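# Rehook slide rack handle and set rack in empty dish

## Task

The slide rack's wire handle has one end popped out of its hole, resting on the rack's end plate; put that end back into its hole, then place the rack, slides included, standing in the empty staining dish, with both staining dishes left upright.

## Robot and tools

Robot: two UR7e-style arms, left_arm and right_arm, each ending in a parallel two-finger gripper (50 mm max opening). Bases in the scene frame: left_arm at (-0.040, +0.457, +0.031) m, right_arm at (-0.031, -0.423, +0.031) m, both facing almost straight along +x. A camera stand sits behind the arms.

Scene frame: origin on the table top, halfway between the arms; +x points out over the table, +y toward left_arm, +z up. Image left/right does not match arm names. All reported poses, velocities and targets use this frame. Gripper axes: fingers point along the gripper's +z, close along its x; a block protrudes about 10 cm toward its -y. end_effector_position is the point between the pads; fingertips extend 17.5 mm past it. Printed positions can be off by a few cm, more at long reach.

Row format (shared by execute_actions and move): one flat list of 18 numbers, each in [-1, 1], always covering both arms: left dx, dy, dz, rx, ry, rz, gripper position, force_limit, speed, then the same nine for the right arm. dx..rz are an offset (not a pose) from that arm's Hand target as it stood when the action or move began, along scene axes; 1.0 = 0.6 m for dx/dy/dz and 180 degrees for the rotation vector rx/ry/rz, rotation taken about the Hand target's position. Every row is measured from that same starting Hand target, not from the row before, so resending an offset in a new call moves further. All six zeros re-command the current Hand target. Gripper position is absolute: +1 fully open, about -0.65 pads touching, -1 to grip. force_limit: -1 about 20 N, 0 about 102 N, +1 about 185 N per pad. speed: -1 = 20 mm/s, 0 = 85, +1 = 150. Both start at +1. To leave a gripper unchanged, repeat its last three numbers; 0 is a real command. New force_limit/speed only apply after a position change of at least 0.01.

execute_actions(actions, cameras): actions is a list of actions; each action is up to 15 rows, one per 1/30 s step, the last row held to fill 15 steps. Images return only for an empty list or when cameras names them (["all"] for all).

move(target, speed, blend, stop_force, zero, blocking, cameras): straight-line path for each gripper toward target, one 18-number row or a list of up to 15 rows, all offsets from the same starting Hand targets. speed in m/s, 0.002 to 3.6 (default 0.25), rotation up to twice that in rad/s; one value or one per target. blend in m rounds corners in a list (0 stops at each). stop_force in N, 3 to 120, one value for both arms, ends an arm's path when its wrist senses that much push; use it slowly when approaching contact, omit it when backing away from something pressed. zero (default true) re-zeroes before the move. blocking=false returns after about 0.5 s, not allowed with stop_force. Paths cap at 10 s and do not avoid obstacles. Avoid paths near an arm's own base. The result adds a move: line (done, off_target, moving, held, fault) plus limits (paced = pose clipped, held = steps withheld).

wait(seconds 0 to 10, cameras) lets time pass holding commands. stop(cameras) brakes a running move. zoom_image(camera, region [x0, y0, x1, y1], at most 504x504 px) enlarges part of the newest image from cam_head_left, cam_head_right, cam_high, cam_low, cam_left_wrist or cam_right_wrist (all 896x504). zero_wrist_force(arm) tares that arm's wrist sensor. read_manual(section) only returns licence text. finished_scene(scene) ends the current scene, given its number; irreversible, call only once the goal holds without the robot.

Result lines: end_effector_position (m), quat_wxyz, velocities; Hand target (the commanded pose after clipping, base for the next offsets; the gripper may rest short of it, so send the missing distance); Joint velocities "within noise" when still; Joint torques (include arm weight); Wrist force/torque in the gripper's own axes plus the peak since the last reading; Tool commands; gripper object_status: 0 moving, 1 blocked while opening, 2 blocked while closing (a grip), 3 reached position or pads met (likely nothing held). Opening in mm is about (250 - position_measured) x 0.202.

Limits and hazards: orientation commands are clipped to 32 degrees from the measured one per step. Arms are stiff: targets past firm contact, or 150 N (plus or minus 25) net outside force, or contact torque over 138 N m (shoulder/elbow) or 25.7 N m (wrists) trigger a 10 s fault stop. Long pushes, loads or stretched poses heat motors; MOTOR HOT warns at 70 °C, brakes lock at 85 °C. A clearance check holds commands bringing arms too close, but arm-to-arm contact or a gripper closing on the other arm's fingers can fail the task. Do not drop, fling or release moving parts, hit hard, tip the dishes, or leave anything fallen or placed off the table.

Each tool is called as a command line: name --argument value for each argument, lists and objects as JSON in quotes; but a table of rows of numbers goes row by row, as --pt "numbers of a row", without its own name.

## Session

execute_actions --actions '[]'

Scene clock: 0.00 s.
left_arm: end_effector_position=(+0.7038, -0.0538, +0.1124) position_measured=3 object_status=3 end_effector_quat_wxyz=(-0.007, +0.057, +0.996, -0.071) | right_arm: end_effector_position=(+0.8591, -0.4743, +0.3111) position_measured=3 object_status=3 end_effector_quat_wxyz=(+0.059, -0.596, +0.794, -0.107)
Joint positions: left_arm=[-0.661 -0.435 0.463 -1.675 -1.693 -2.175] | right_arm=[3.281 -2.521 -0.36 -1.622 1.444 -2.742]
Joint velocities: within noise
Joint torques (N m): no reading
Wrist force (N): no reading
Wrist torque (N m): no reading
Wrist force, peak (N): no reading
Hand target: left_arm +0.7038, -0.0538, +0.1124; -0.007, +0.057, +0.996, -0.071 | right_arm +0.8591, -0.4743, +0.3111; +0.059, -0.596, +0.794, -0.107
Tool commands: left_gripper/position=+1.0 left_gripper/force_limit=+1.0 left_gripper/speed=+1.0 right_gripper/position=+1.0 right_gripper/force_limit=+1.0 right_gripper/speed=+1.0

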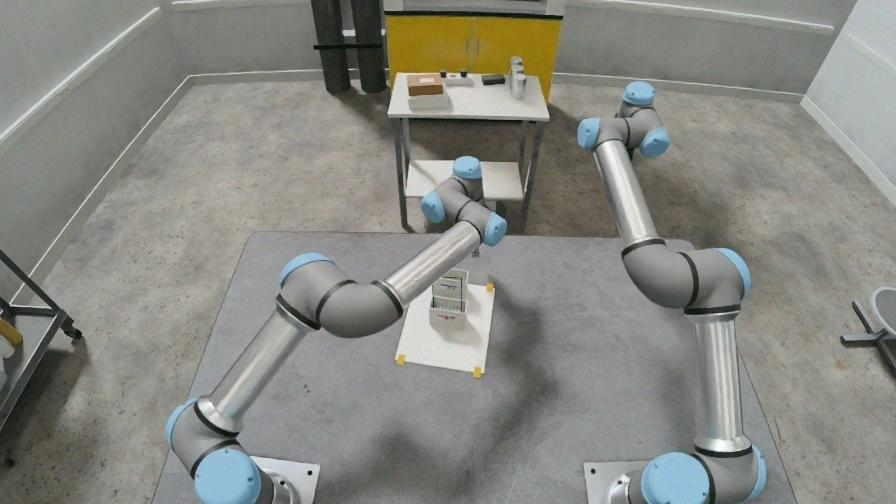

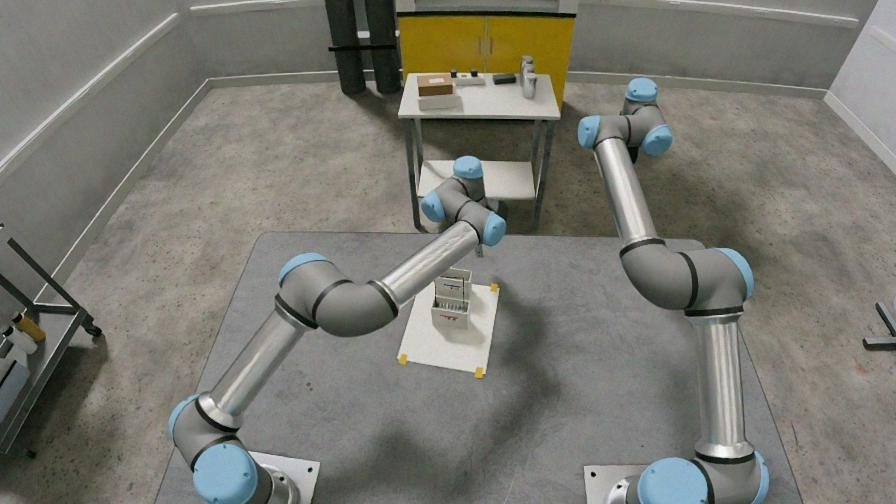

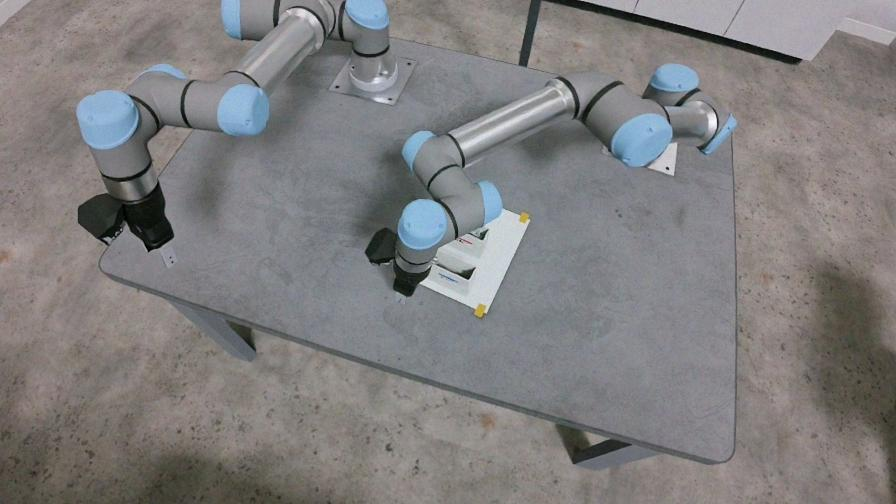

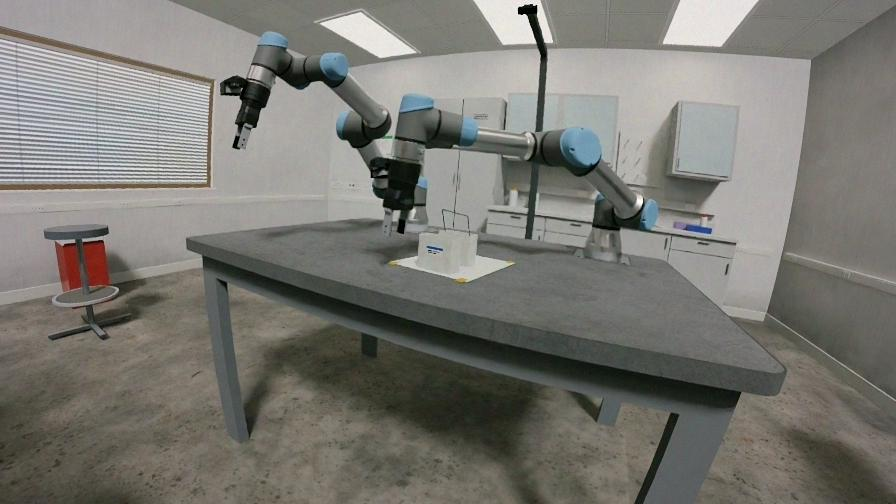

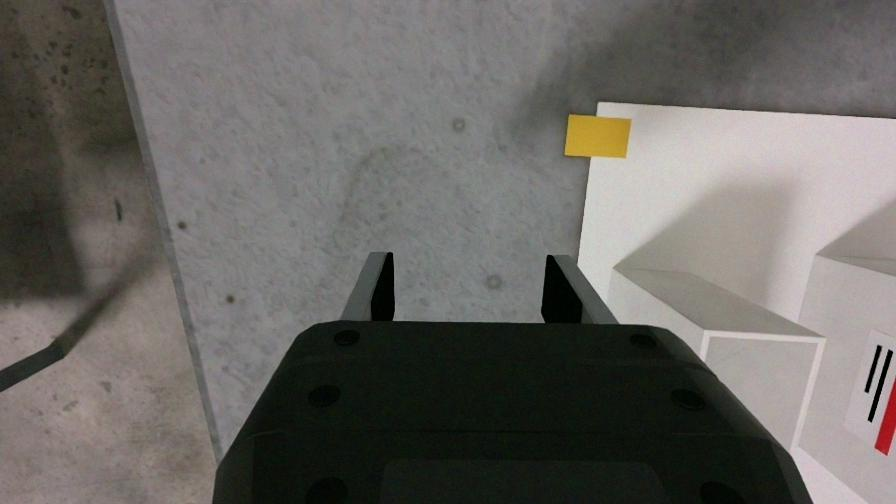

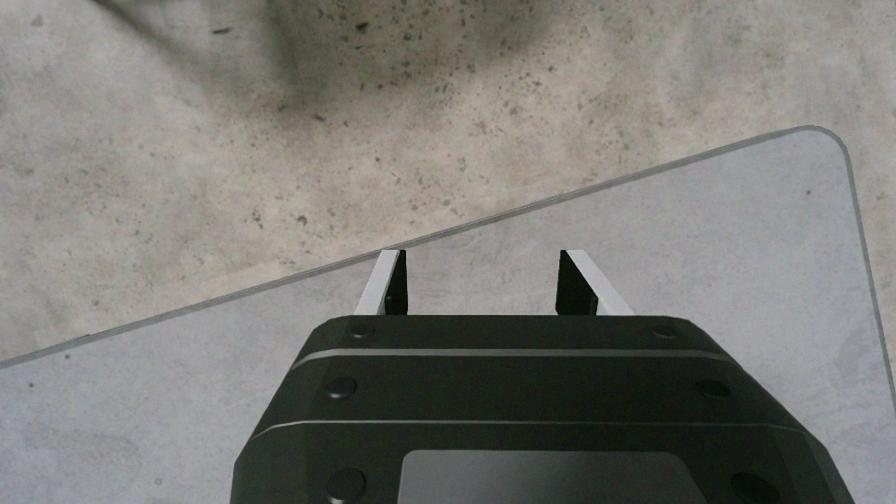

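zoom_image --camera "cam_head_right" --region '[390, 240, 520, 390]'

zoom_image --camera "cam_low" --region '[370, 190, 530, 290]'

zoom_image --camera "cam_head_left" --region '[390, 240, 520, 390]'

zoom_image --camera "cam_high" --region '[360, 190, 540, 330]'

Scaled by 3.360 from the camera's 896x504 image, which has a finer 1280x720 frame.

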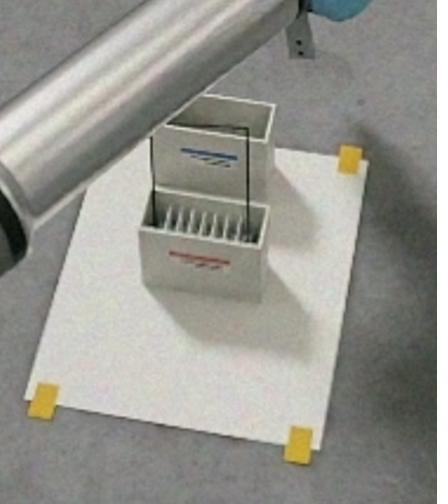

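Scaled by 3.150 from the camera's 896x504 image, which has a finer 1280x720 frame.

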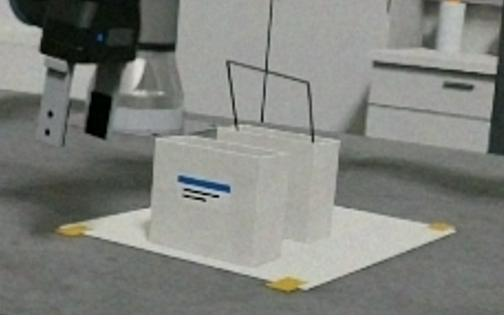

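Scaled by 3.360 from the camera's 896x504 image, which has a finer 1280x720 frame.

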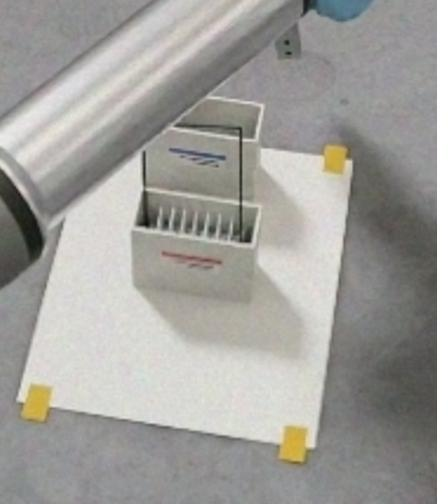

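Scaled by 2.800 from the camera's 896x504 image, which has a finer 1280x720 frame.

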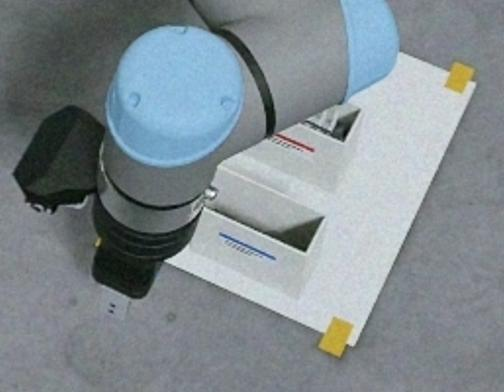

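move --target '[-0.27,0.05,0.28,0,0,0,1,1,1,0,0,0,0,0,0,1,1,1]' --cameras '["cam_left_wrist","cam_low"]'

zoom_image --camera "cam_low" --region '[370, 190, 530, 290]'

Scene clock: 8.20 s.
left_arm: end_effector_position=(+0.5418, -0.0238, +0.2803) position_measured=3 object_status=3 end_effector_quat_wxyz=(-0.007, +0.057, +0.996, -0.071) | right_arm: end_effector_position=(+0.8591, -0.4743, +0.3111) position_measured=3 object_status=3 end_effector_quat_wxyz=(+0.059, -0.596, +0.794, -0.107)
Joint positions: left_arm=[-0.776 -0.989 1.042 -1.713 -1.683 -2.29] | right_arm=[3.281 -2.521 -0.36 -1.622 1.444 -2.742]
Joint torques (N m): left_arm=[10.55 -59.19 -28.55 -4.68 -0.14 2.37] | right_arm=[-0.19 58.93 26.86 3.31 -0.56 -0.37]
Wrist force (N): left_arm=[0.2 -0.1 0.3] | right_arm=[-0.3 -0.1 0.1]
Wrist torque (N m): left_arm=[-0.04 -0.04 -0.05] | right_arm=[0.00 0.04 0.00]
Wrist force, peak (N): left_arm=[2.4 -0.2 -2.6] | right_arm=[0.1 0.2 0.5]
Hand target: left_arm +0.5418, -0.0238, +0.2804; -0.007, +0.057, +0.996, -0.071 | right_arm +0.8591, -0.4743, +0.3111; +0.059, -0.596, +0.794, -0.107
Off the commanded pose: left_arm 0.000 m, 0 deg | right_arm 0.000 m, 0 deg.
move: done
Images, in order (width x height): cam_low 896x504, cam_left_wrist 896x504.

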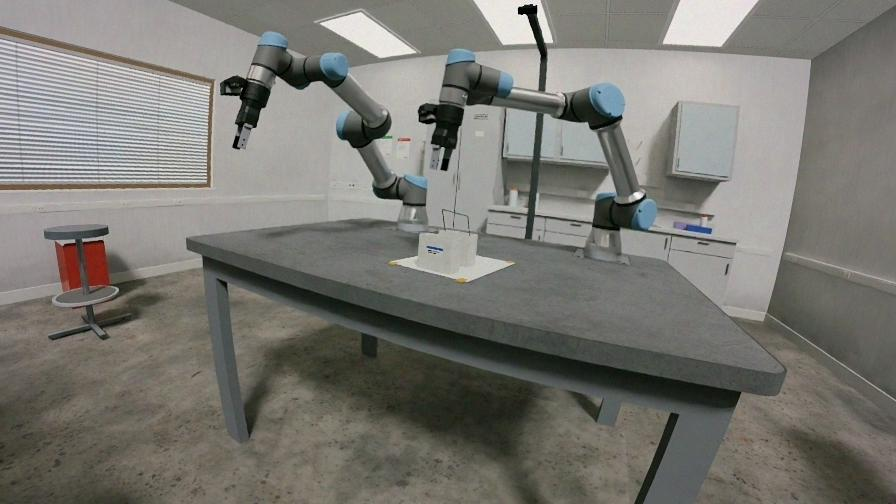

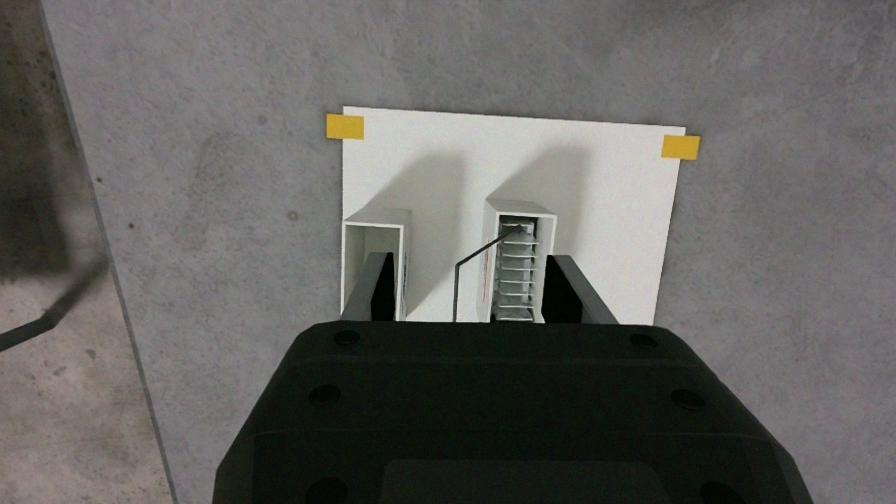

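Scaled by 3.150 from the camera's 896x504 image, which has a finer 1280x720 frame.

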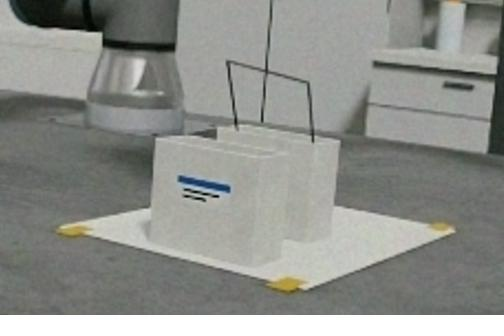

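move --target '[0.0,0.17,-0.06,0,0,0,1,1,1,0,0,0,0,0,0,1,1,1]' --cameras '["cam_left_wrist","cam_head_right"]'

zoom_image --camera "cam_left_wrist" --region '[330, 0, 650, 320]'

Scene clock: 10.33 s.
left_arm: end_effector_position=(+0.5418, +0.0781, +0.2445) position_measured=3 object_status=3 end_effector_quat_wxyz=(-0.007, +0.057, +0.996, -0.072) | right_arm: end_effector_position=(+0.8591, -0.4743, +0.3111) position_measured=3 object_status=3 end_effector_quat_wxyz=(+0.059, -0.596, +0.794, -0.107)
Joint positions: left_arm=[-0.671 -1.123 1.336 -1.862 -1.692 -2.185] | right_arm=[3.281 -2.521 -0.36 -1.622 1.444 -2.742]
Joint torques (N m): left_arm=[-2.09 -47.31 -15.32 -2.79 0.76 -0.46] | right_arm=[0.38 60.05 28.24 3.2 -0.53 -0.1]
Wrist force (N): left_arm=[0.2 -0.4 0.0] | right_arm=[0.1 0.0 0.3]
Wrist torque (N m): left_arm=[-0.09 -0.03 0.01] | right_arm=[0.01 -0.01 -0.01]
Wrist force, peak (N): left_arm=[0.0 -4.2 -0.9] | right_arm=[-0.3 -0.3 0.5]
Hand target: left_arm +0.5418, +0.0782, +0.2444; -0.007, +0.057, +0.996, -0.071 | right_arm +0.8591, -0.4743, +0.3111; +0.059, -0.596, +0.794, -0.107
Off the commanded pose: left_arm 0.000 m, 0 deg | right_arm 0.000 m, 0 deg.
move: done
Images, in order (width x height): cam_head_right 896x504, cam_left_wrist 896x504.

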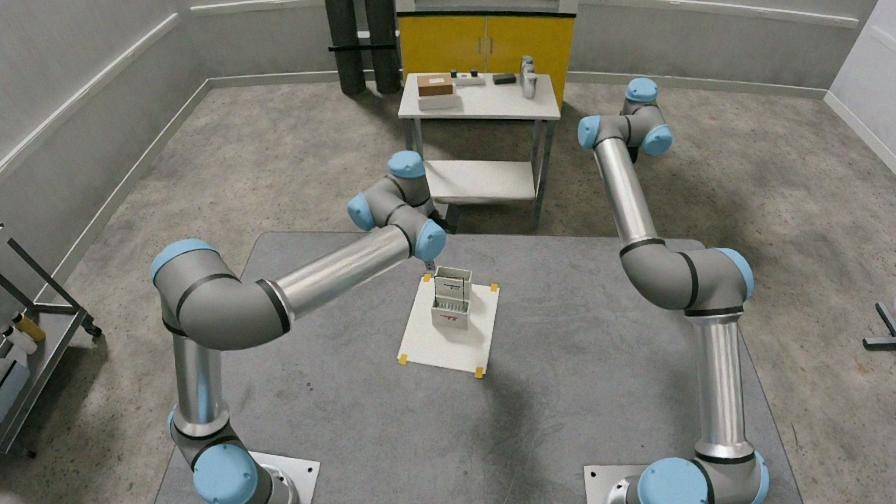

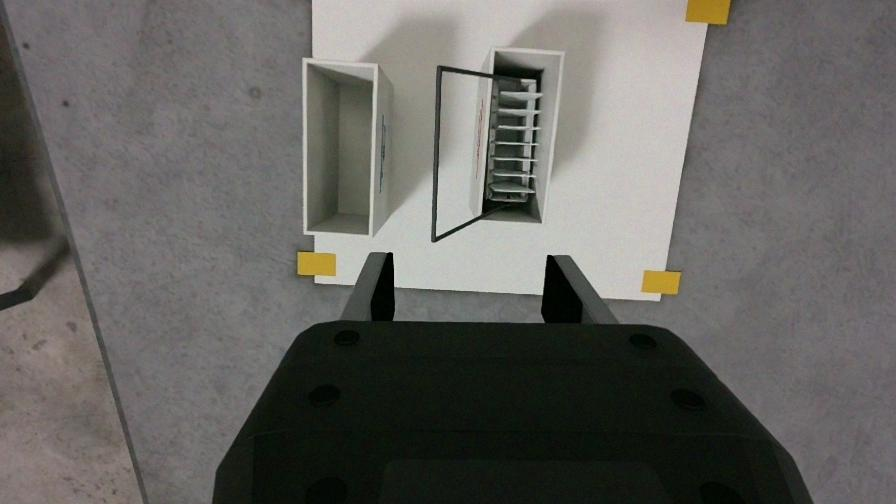

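Scaled by 1.575 from the camera's 896x504 image, which has a finer 1280x720 frame.

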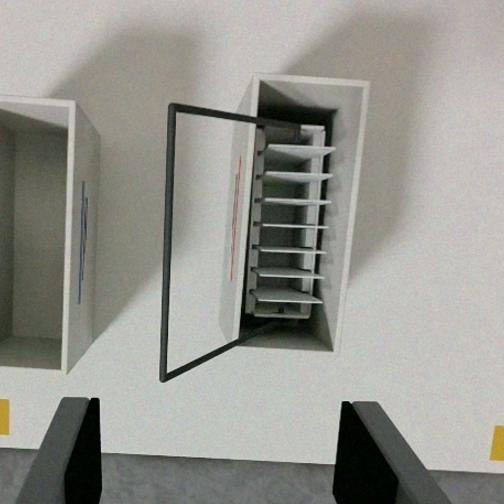

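zoom_image --camera "cam_left_wrist" --region '[430, 35, 580, 125]'

zoom_image --camera "cam_left_wrist" --region '[430, 160, 580, 250]'

Scaled by 3.360 from the camera's 896x504 image, which has a finer 1280x720 frame.

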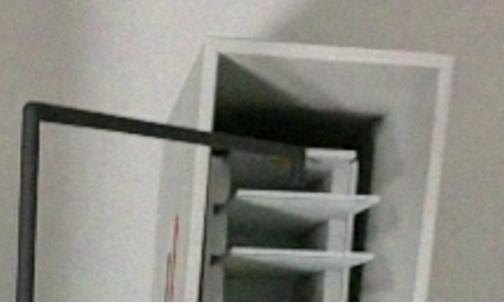

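Scaled by 3.360 from the camera's 896x504 image, which has a finer 1280x720 frame.

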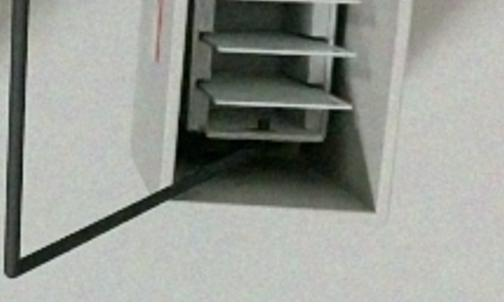

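move --pt "0 0 0 0 0 0 1 1 1 -0.5 0.25 0.05 0.224 -0.28 0.543 1 1 1" --pt "0 0 0 0 0 0 1 1 1 -0.598 0.59 -0.302 0.224 -0.28 0.543 1 1 1" --speed 0.4 --blend 0.03 --cameras '["cam_right_wrist","cam_head_right"]'

Scene clock: 25.63 s.
left_arm: end_effector_position=(+0.5418, +0.0782, +0.2444) position_measured=3 object_status=3 end_effector_quat_wxyz=(-0.007, +0.057, +0.996, -0.071) | right_arm: end_effector_position=(+0.5004, -0.1204, +0.1300) position_measured=3 object_status=3 end_effector_quat_wxyz=(-0.573, +0.819, +0.001, -0.001)
Joint positions: left_arm=[-0.671 -1.123 1.336 -1.862 -1.692 -2.185] | right_arm=[3.514 -2.31 -1.982 0.349 2.644 -3.878]
Joint torques (N m): left_arm=[10.79 -51.98 -14.53 -5.42 2.23 2.24] | right_arm=[10.97 32.36 3.31 4.93 2.81 1.25]
Wrist force (N): left_arm=[0.1 -0.4 -0.3] | right_arm=[2.8 0.5 -0.3]
Wrist torque (N m): left_arm=[-0.10 -0.01 0.02] | right_arm=[-0.01 -0.43 0.12]
Wrist force, peak (N): left_arm=[0.5 -0.4 -0.2] | right_arm=[2.6 -1.8 -3.5]
Hand target: left_arm +0.5418, +0.0782, +0.2444; -0.007, +0.057, +0.996, -0.071 | right_arm +0.5003, -0.1203, +0.1299; -0.573, +0.819, +0.001, -0.001
Off the commanded pose: left_arm 0.000 m, 0 deg | right_arm 0.000 m, 0 deg.
move: done
Images, in order (width x height): cam_head_right 896x504, cam_right_wrist 896x504.

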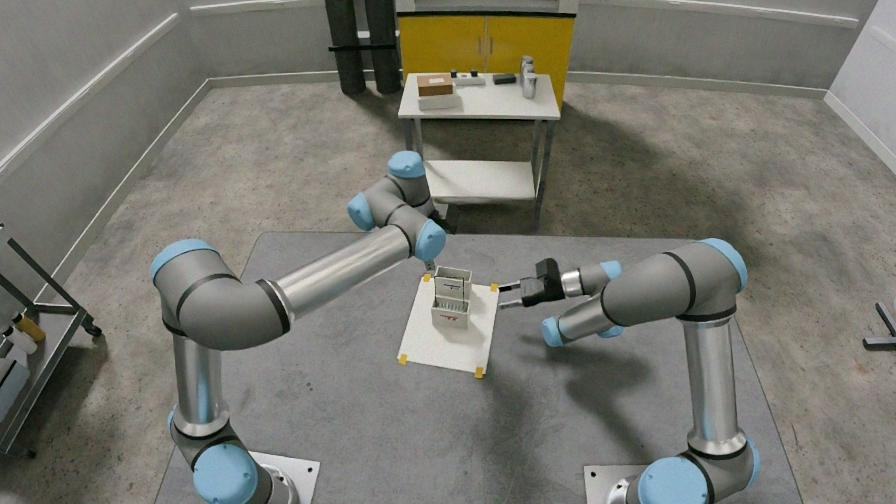

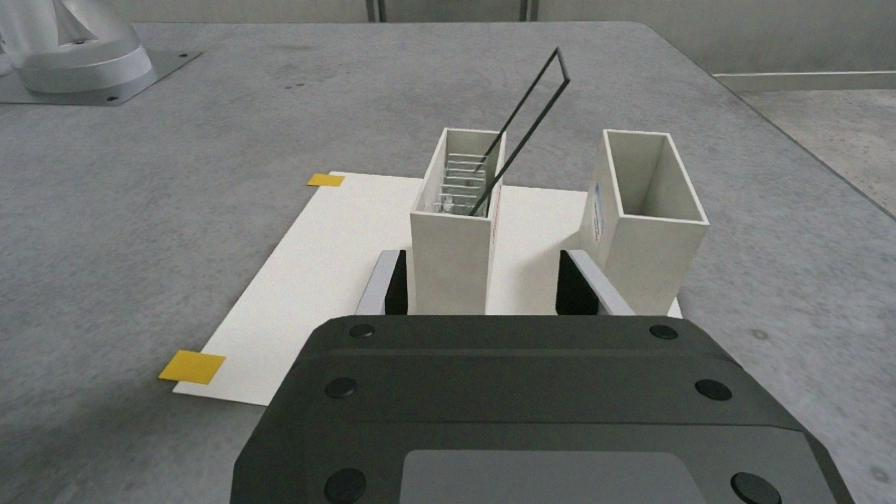

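zoom_image --camera "cam_right_wrist" --region '[400, 120, 530, 230]'

zoom_image --camera "cam_right_wrist" --region '[390, 30, 610, 230]'

Scaled by 3.877 from the camera's 896x504 image, which has a finer 1280x720 frame.

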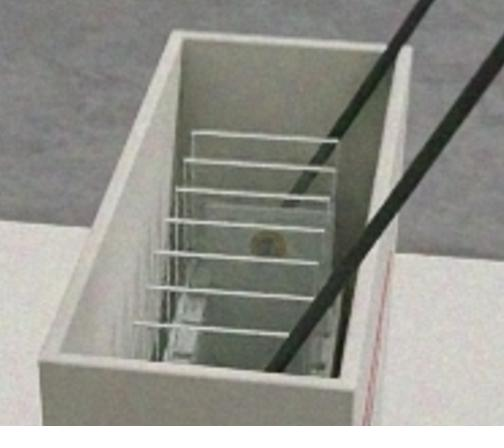

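Scaled by 2.291 from the camera's 896x504 image, which has a finer 1280x720 frame.

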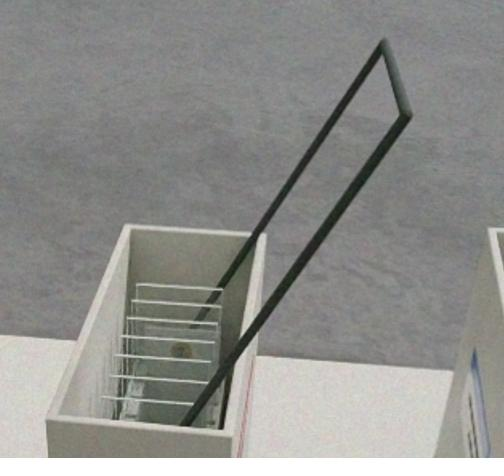

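move --pt "0.0137 -0.0753 -0.04 0.0122 0.0695 0.986 1 1 1 0 0 0 0 0 0 1 1 1" --pt "0.0137 -0.0753 -0.140 0.0122 0.0695 0.986 1 1 1 0 0 0 0 0 0 1 1 1" --speed '[0.5,0.15]' --cameras '["cam_right_wrist","cam_left_wrist"]'

Scene clock: 41.83 s.
left_arm: end_effector_position=(+0.5500, +0.0331, +0.1605) position_measured=3 object_status=3 end_effector_quat_wxyz=(+0.000, +0.997, -0.075, +0.000) | right_arm: end_effector_position=(+0.5003, -0.1203, +0.1299) position_measured=3 object_status=3 end_effector_quat_wxyz=(-0.573, +0.819, +0.001, -0.001)
Joint positions: left_arm=[-0.754 -0.964 1.283 -1.889 -1.57 -5.369] | right_arm=[3.514 -2.31 -1.982 0.349 2.644 -3.878]
Joint torques (N m): left_arm=[11.39 -53.42 -24.17 -3.85 2.63 -2.49] | right_arm=[11.22 33.21 1.12 4.07 -0.85 0.94]
Wrist force (N): left_arm=[0.0 0.2 0.0] | right_arm=[3.0 0.1 -0.2]
Wrist torque (N m): left_arm=[-0.06 -0.01 -0.01] | right_arm=[-0.07 -0.46 0.07]
Wrist force, peak (N): left_arm=[0.2 0.2 -2.9] | right_arm=[3.3 0.1 -0.5]
Hand target: left_arm +0.5500, +0.0331, +0.1604; +0.000, +0.997, -0.075, +0.000 | right_arm +0.5003, -0.1203, +0.1299; -0.573, +0.819, +0.001, -0.001
Off the commanded pose: left_arm 0.000 m, 0 deg | right_arm 0.000 m, 0 deg.
move: done
Images, in order (width x height): cam_left_wrist 896x504, cam_right_wrist 896x504.

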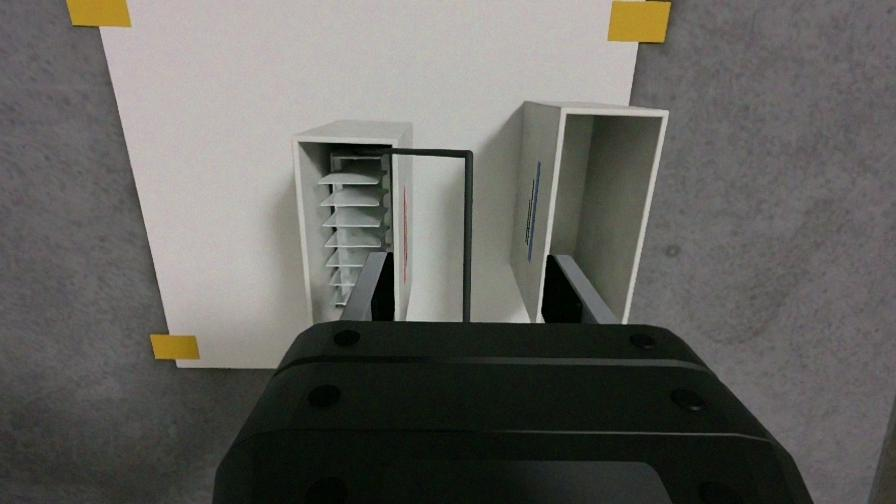

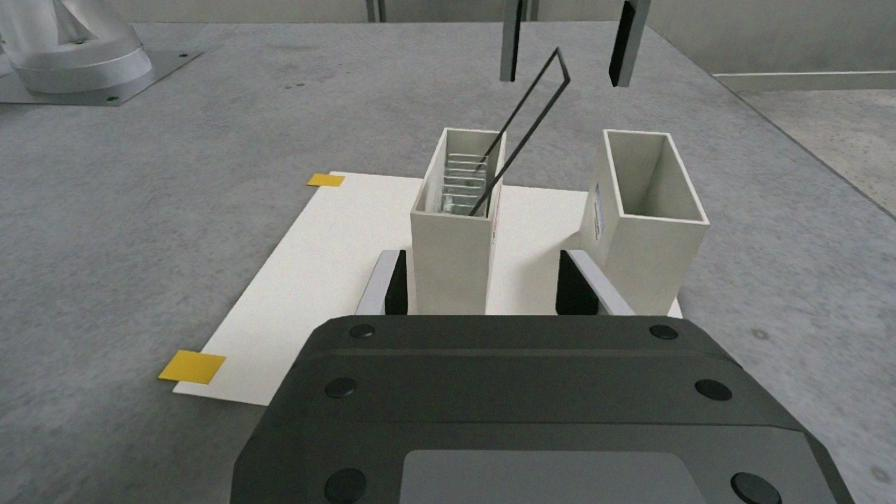

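move --target '[0,0,0,0,0,0,-1,-0.9,-0.6,0,0,0,0,0,0,1,1,1]'

move --pt "-0.0433 0 0.0167 0 0 0 -1 -0.9 -0.6 0 0 0 0 0 0 1 1 1" --pt "-0.085 0 0.0217 0 0 0 -1 -0.9 -0.6 0 0 0 0 0 0 1 1 1" --speed 0.06 --blend 0.01 --cameras '["cam_right_wrist","cam_left_wrist"]'

zoom_image --camera "cam_right_wrist" --region '[390, 0, 610, 230]'

Scene clock: 45.13 s.
left_arm: end_effector_position=(+0.5500, +0.0331, +0.1604) position_measured=242 object_status=2 end_effector_quat_wxyz=(+0.000, +0.997, -0.075, +0.000) | right_arm: end_effector_position=(+0.5003, -0.1203, +0.1299) position_measured=3 object_status=3 end_effector_quat_wxyz=(-0.573, +0.819, +0.001, -0.001)
Joint positions: left_arm=[-0.754 -0.964 1.283 -1.889 -1.57 -5.369] | right_arm=[3.514 -2.31 -1.982 0.349 2.644 -3.878]
Joint torques (N m): left_arm=[7.07 -58.18 -15.39 -5.08 1.45 -2.46] | right_arm=[12.06 31.44 2.55 3.64 -0.93 0.89]
Wrist force (N): left_arm=[-0.4 0.1 0.4] | right_arm=[2.7 0.1 -0.4]
Wrist torque (N m): left_arm=[-0.06 0.00 -0.02] | right_arm=[-0.07 -0.41 0.07]
Wrist force, peak (N): left_arm=[-0.4 0.3 0.5] | right_arm=[3.0 0.5 -0.7]
Hand target: left_arm +0.5500, +0.0331, +0.1604; +0.000, +0.997, -0.075, +0.000 | right_arm +0.5003, -0.1203, +0.1299; -0.573, +0.819, +0.001, -0.001
Off the commanded pose: left_arm 0.000 m, 0 deg | right_arm 0.000 m, 0 deg.
move: done

Scene clock: 46.33 s.
left_arm: end_effector_position=(+0.4989, +0.0329, +0.1735) position_measured=242 object_status=2 end_effector_quat_wxyz=(+0.000, +0.997, -0.075, +0.000) end_effector_velocity=(+0.002, +0.000, +0.001) end_effector_angular_velocity=(+0.000, +0.000, -0.003) | right_arm: end_effector_position=(+0.5003, -0.1203, +0.1299) position_measured=3 object_status=3 end_effector_quat_wxyz=(-0.573, +0.819, +0.001, -0.001)
Joint positions: left_arm=[-0.809 -1.069 1.416 -1.917 -1.57 -5.423] | right_arm=[3.514 -2.31 -1.982 0.349 2.644 -3.878]
Joint velocities: left_arm=[0.002 0.003 -0.006 0.004 0 0.005] | right_arm=[within noise]
Joint torques (N m): left_arm=[11 -37.22 -33.48 -0.49 -2.76 2.61] | right_arm=[11.57 31.72 2.51 3.5 -0.59 0.88]
Wrist force (N): left_arm=[0.6 -0.2 0.1] | right_arm=[2.6 0.3 -0.4]
Wrist torque (N m): left_arm=[-0.01 -0.03 0.00] | right_arm=[-0.04 -0.39 0.07]
Wrist force, peak (N): left_arm=[1.2 -0.5 0.6] | right_arm=[3.0 0.1 -0.3]
Hand target: left_arm +0.4990, +0.0331, +0.1735; +0.000, +0.997, -0.075, +0.000 | right_arm +0.5003, -0.1203, +0.1299; -0.573, +0.819, +0.001, -0.001
Off the commanded pose: left_arm 0.000 m, 0 deg | right_arm 0.000 m, 0 deg.
move: done
Images, in order (width x height): cam_left_wrist 896x504, cam_right_wrist 896x504.

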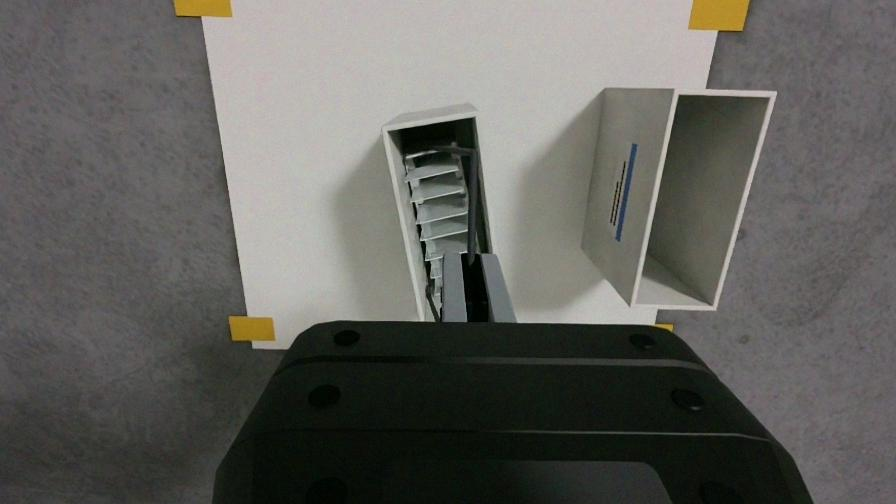

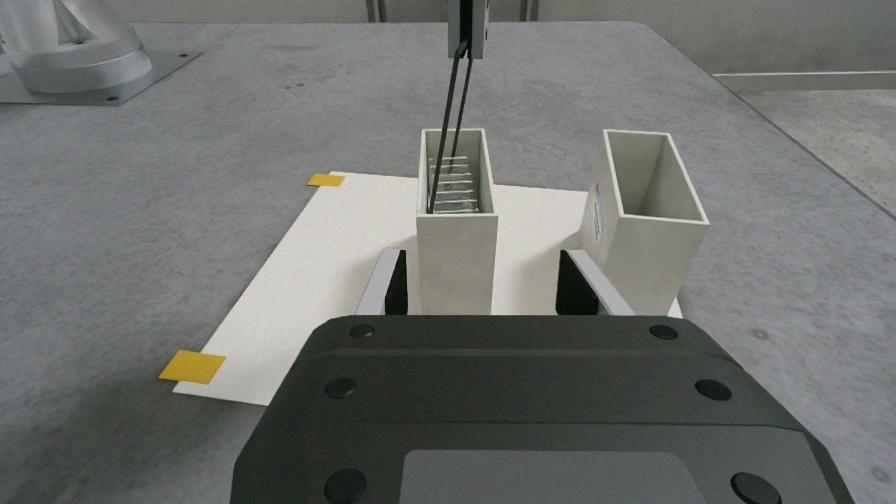

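Scaled by 2.191 from the camera's 896x504 image, which has a finer 1280x720 frame.

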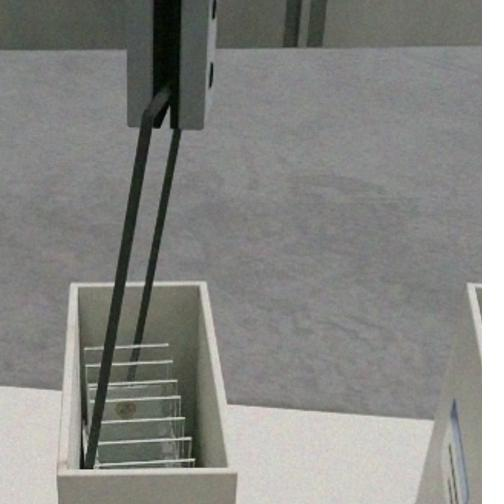

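move --target '[-0.0075,0,0,0,0,0.048,-1,-0.9,-0.6,0,0,0,0,0,0,1,1,1]' --speed 0.06 --cameras '["cam_right_wrist","cam_left_wrist"]'

zoom_image --camera "cam_right_wrist" --region '[400, 20, 520, 230]'

zoom_image --camera "cam_left_wrist" --region '[360, 80, 560, 330]'

Scene clock: 51.77 s.
left_arm: end_effector_position=(+0.4944, +0.0331, +0.1735) position_measured=242 object_status=2 end_effector_quat_wxyz=(+0.000, +1.000, +0.000, +0.000) | right_arm: end_effector_position=(+0.5003, -0.1203, +0.1299) position_measured=3 object_status=3 end_effector_quat_wxyz=(-0.573, +0.819, +0.001, -0.001)
Joint positions: left_arm=[-0.814 -1.077 1.429 -1.921 -1.57 -5.579] | right_arm=[3.514 -2.31 -1.982 0.349 2.644 -3.878]
Joint torques (N m): left_arm=[-10.31 -47.27 -21.31 -4.66 -2.72 2.56] | right_arm=[11.91 32.85 2.16 2.73 -0.81 0.92]
Wrist force (N): left_arm=[0.7 -0.2 -0.3] | right_arm=[2.9 0.1 -0.2]
Wrist torque (N m): left_arm=[0.03 0.01 -0.03] | right_arm=[-0.07 -0.45 0.07]
Wrist force, peak (N): left_arm=[0.9 -0.4 -0.5] | right_arm=[3.2 0.3 -0.1]
Hand target: left_arm +0.4945, +0.0331, +0.1735; +0.000, +1.000, +0.000, +0.000 | right_arm +0.5003, -0.1203, +0.1299; -0.573, +0.819, +0.001, -0.001
Off the commanded pose: left_arm 0.000 m, 0 deg | right_arm 0.000 m, 0 deg.
move: done
Images, in order (width x height): cam_left_wrist 896x504, cam_right_wrist 896x504.

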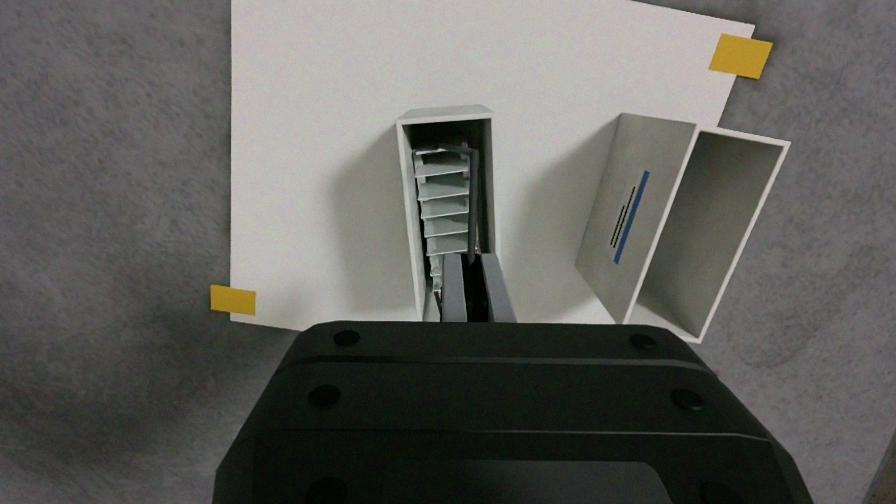

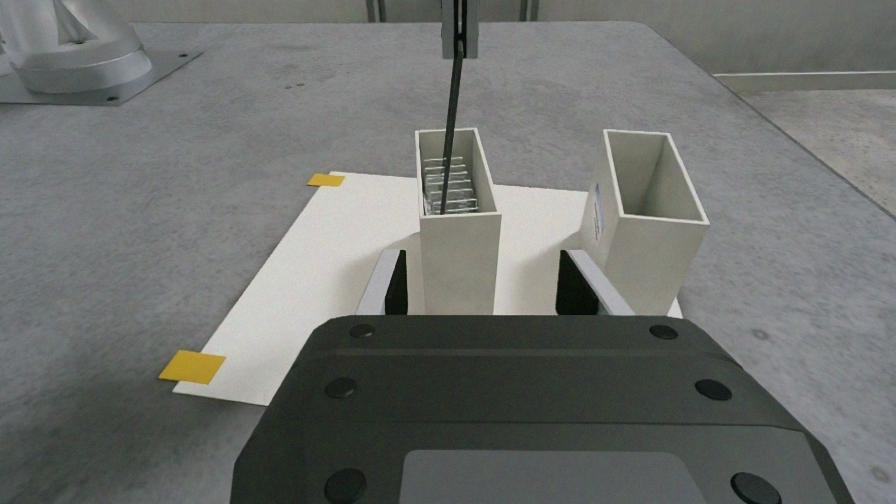

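Scaled by 2.400 from the camera's 896x504 image, which has a finer 1280x720 frame.

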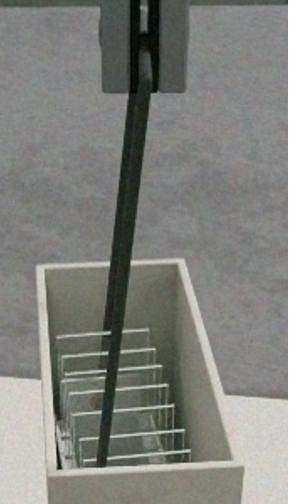

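Scaled by 2.016 from the camera's 896x504 image, which has a finer 1280x720 frame.

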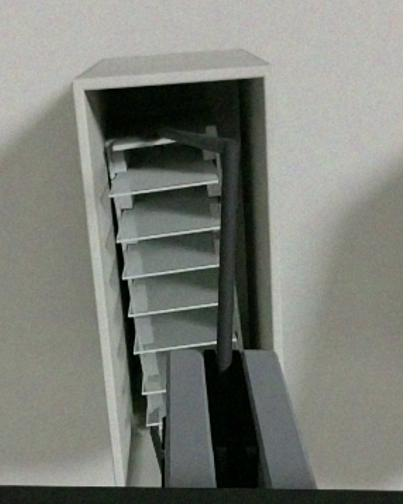

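move --target '[0,0,0,0,0,0,-1,-0.9,-0.6,-0.016,0.186,-0.018,0,0,0,1,1,1]' --speed 0.12 --cameras '["cam_right_wrist","cam_left_wrist"]'

zoom_image --camera "cam_right_wrist" --region '[330, 120, 650, 330]'

Scene clock: 62.40 s.
left_arm: end_effector_position=(+0.4945, +0.0331, +0.1735) position_measured=242 object_status=2 end_effector_quat_wxyz=(+0.000, +1.000, +0.000, +0.000) | right_arm: end_effector_position=(+0.4907, -0.0087, +0.1191) position_measured=3 object_status=3 end_effector_quat_wxyz=(-0.573, +0.819, +0.001, -0.001)
Joint positions: left_arm=[-0.814 -1.077 1.429 -1.921 -1.57 -5.579] | right_arm=[3.713 -2.396 -1.884 0.536 2.492 -3.642]
Joint torques (N m): left_arm=[11.09 -38.2 -31.85 -0.8 2.06 -1.28] | right_arm=[-3.4 53.08 2.58 0.92 3.52 -0.31]
Wrist force (N): left_arm=[0.6 -0.1 -0.4] | right_arm=[2.8 0.3 -0.3]
Wrist torque (N m): left_arm=[0.05 0.02 -0.03] | right_arm=[-0.03 -0.43 0.15]
Wrist force, peak (N): left_arm=[1.0 -0.4 -0.1] | right_arm=[3.0 0.7 -2.2]
Hand target: left_arm +0.4945, +0.0331, +0.1735; +0.000, +1.000, +0.000, +0.000 | right_arm +0.4907, -0.0087, +0.1191; -0.573, +0.819, +0.001, -0.001
Off the commanded pose: left_arm 0.000 m, 0 deg | right_arm 0.000 m, 0 deg.
move: done
Images, in order (width x height): cam_left_wrist 896x504, cam_right_wrist 896x504.

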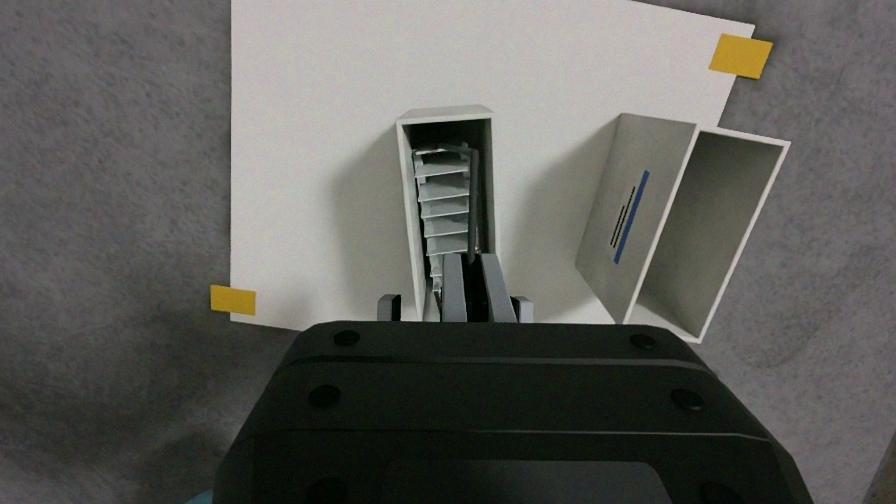

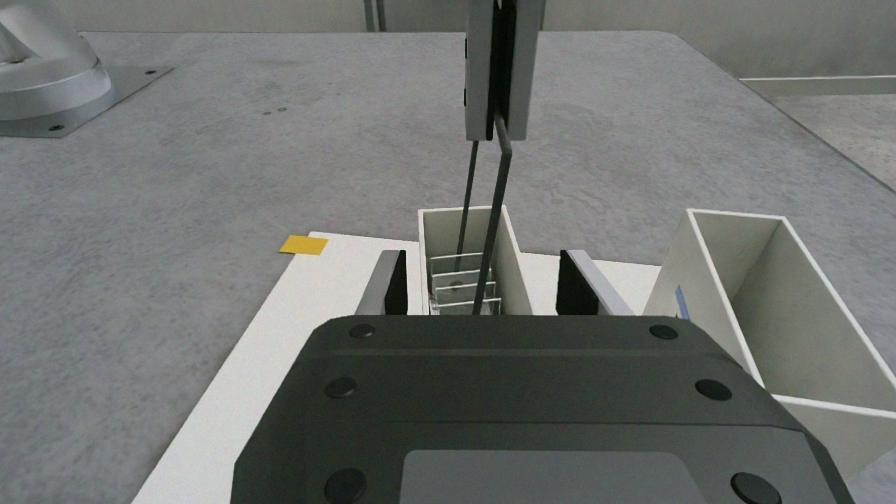

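Scaled by 1.575 from the camera's 896x504 image, which has a finer 1280x720 frame.

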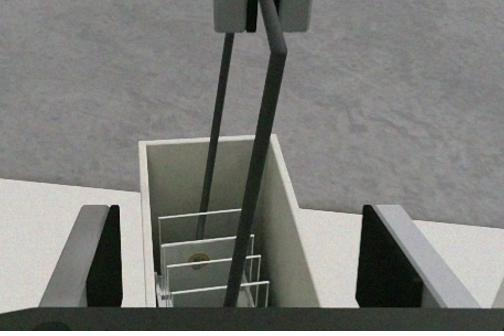

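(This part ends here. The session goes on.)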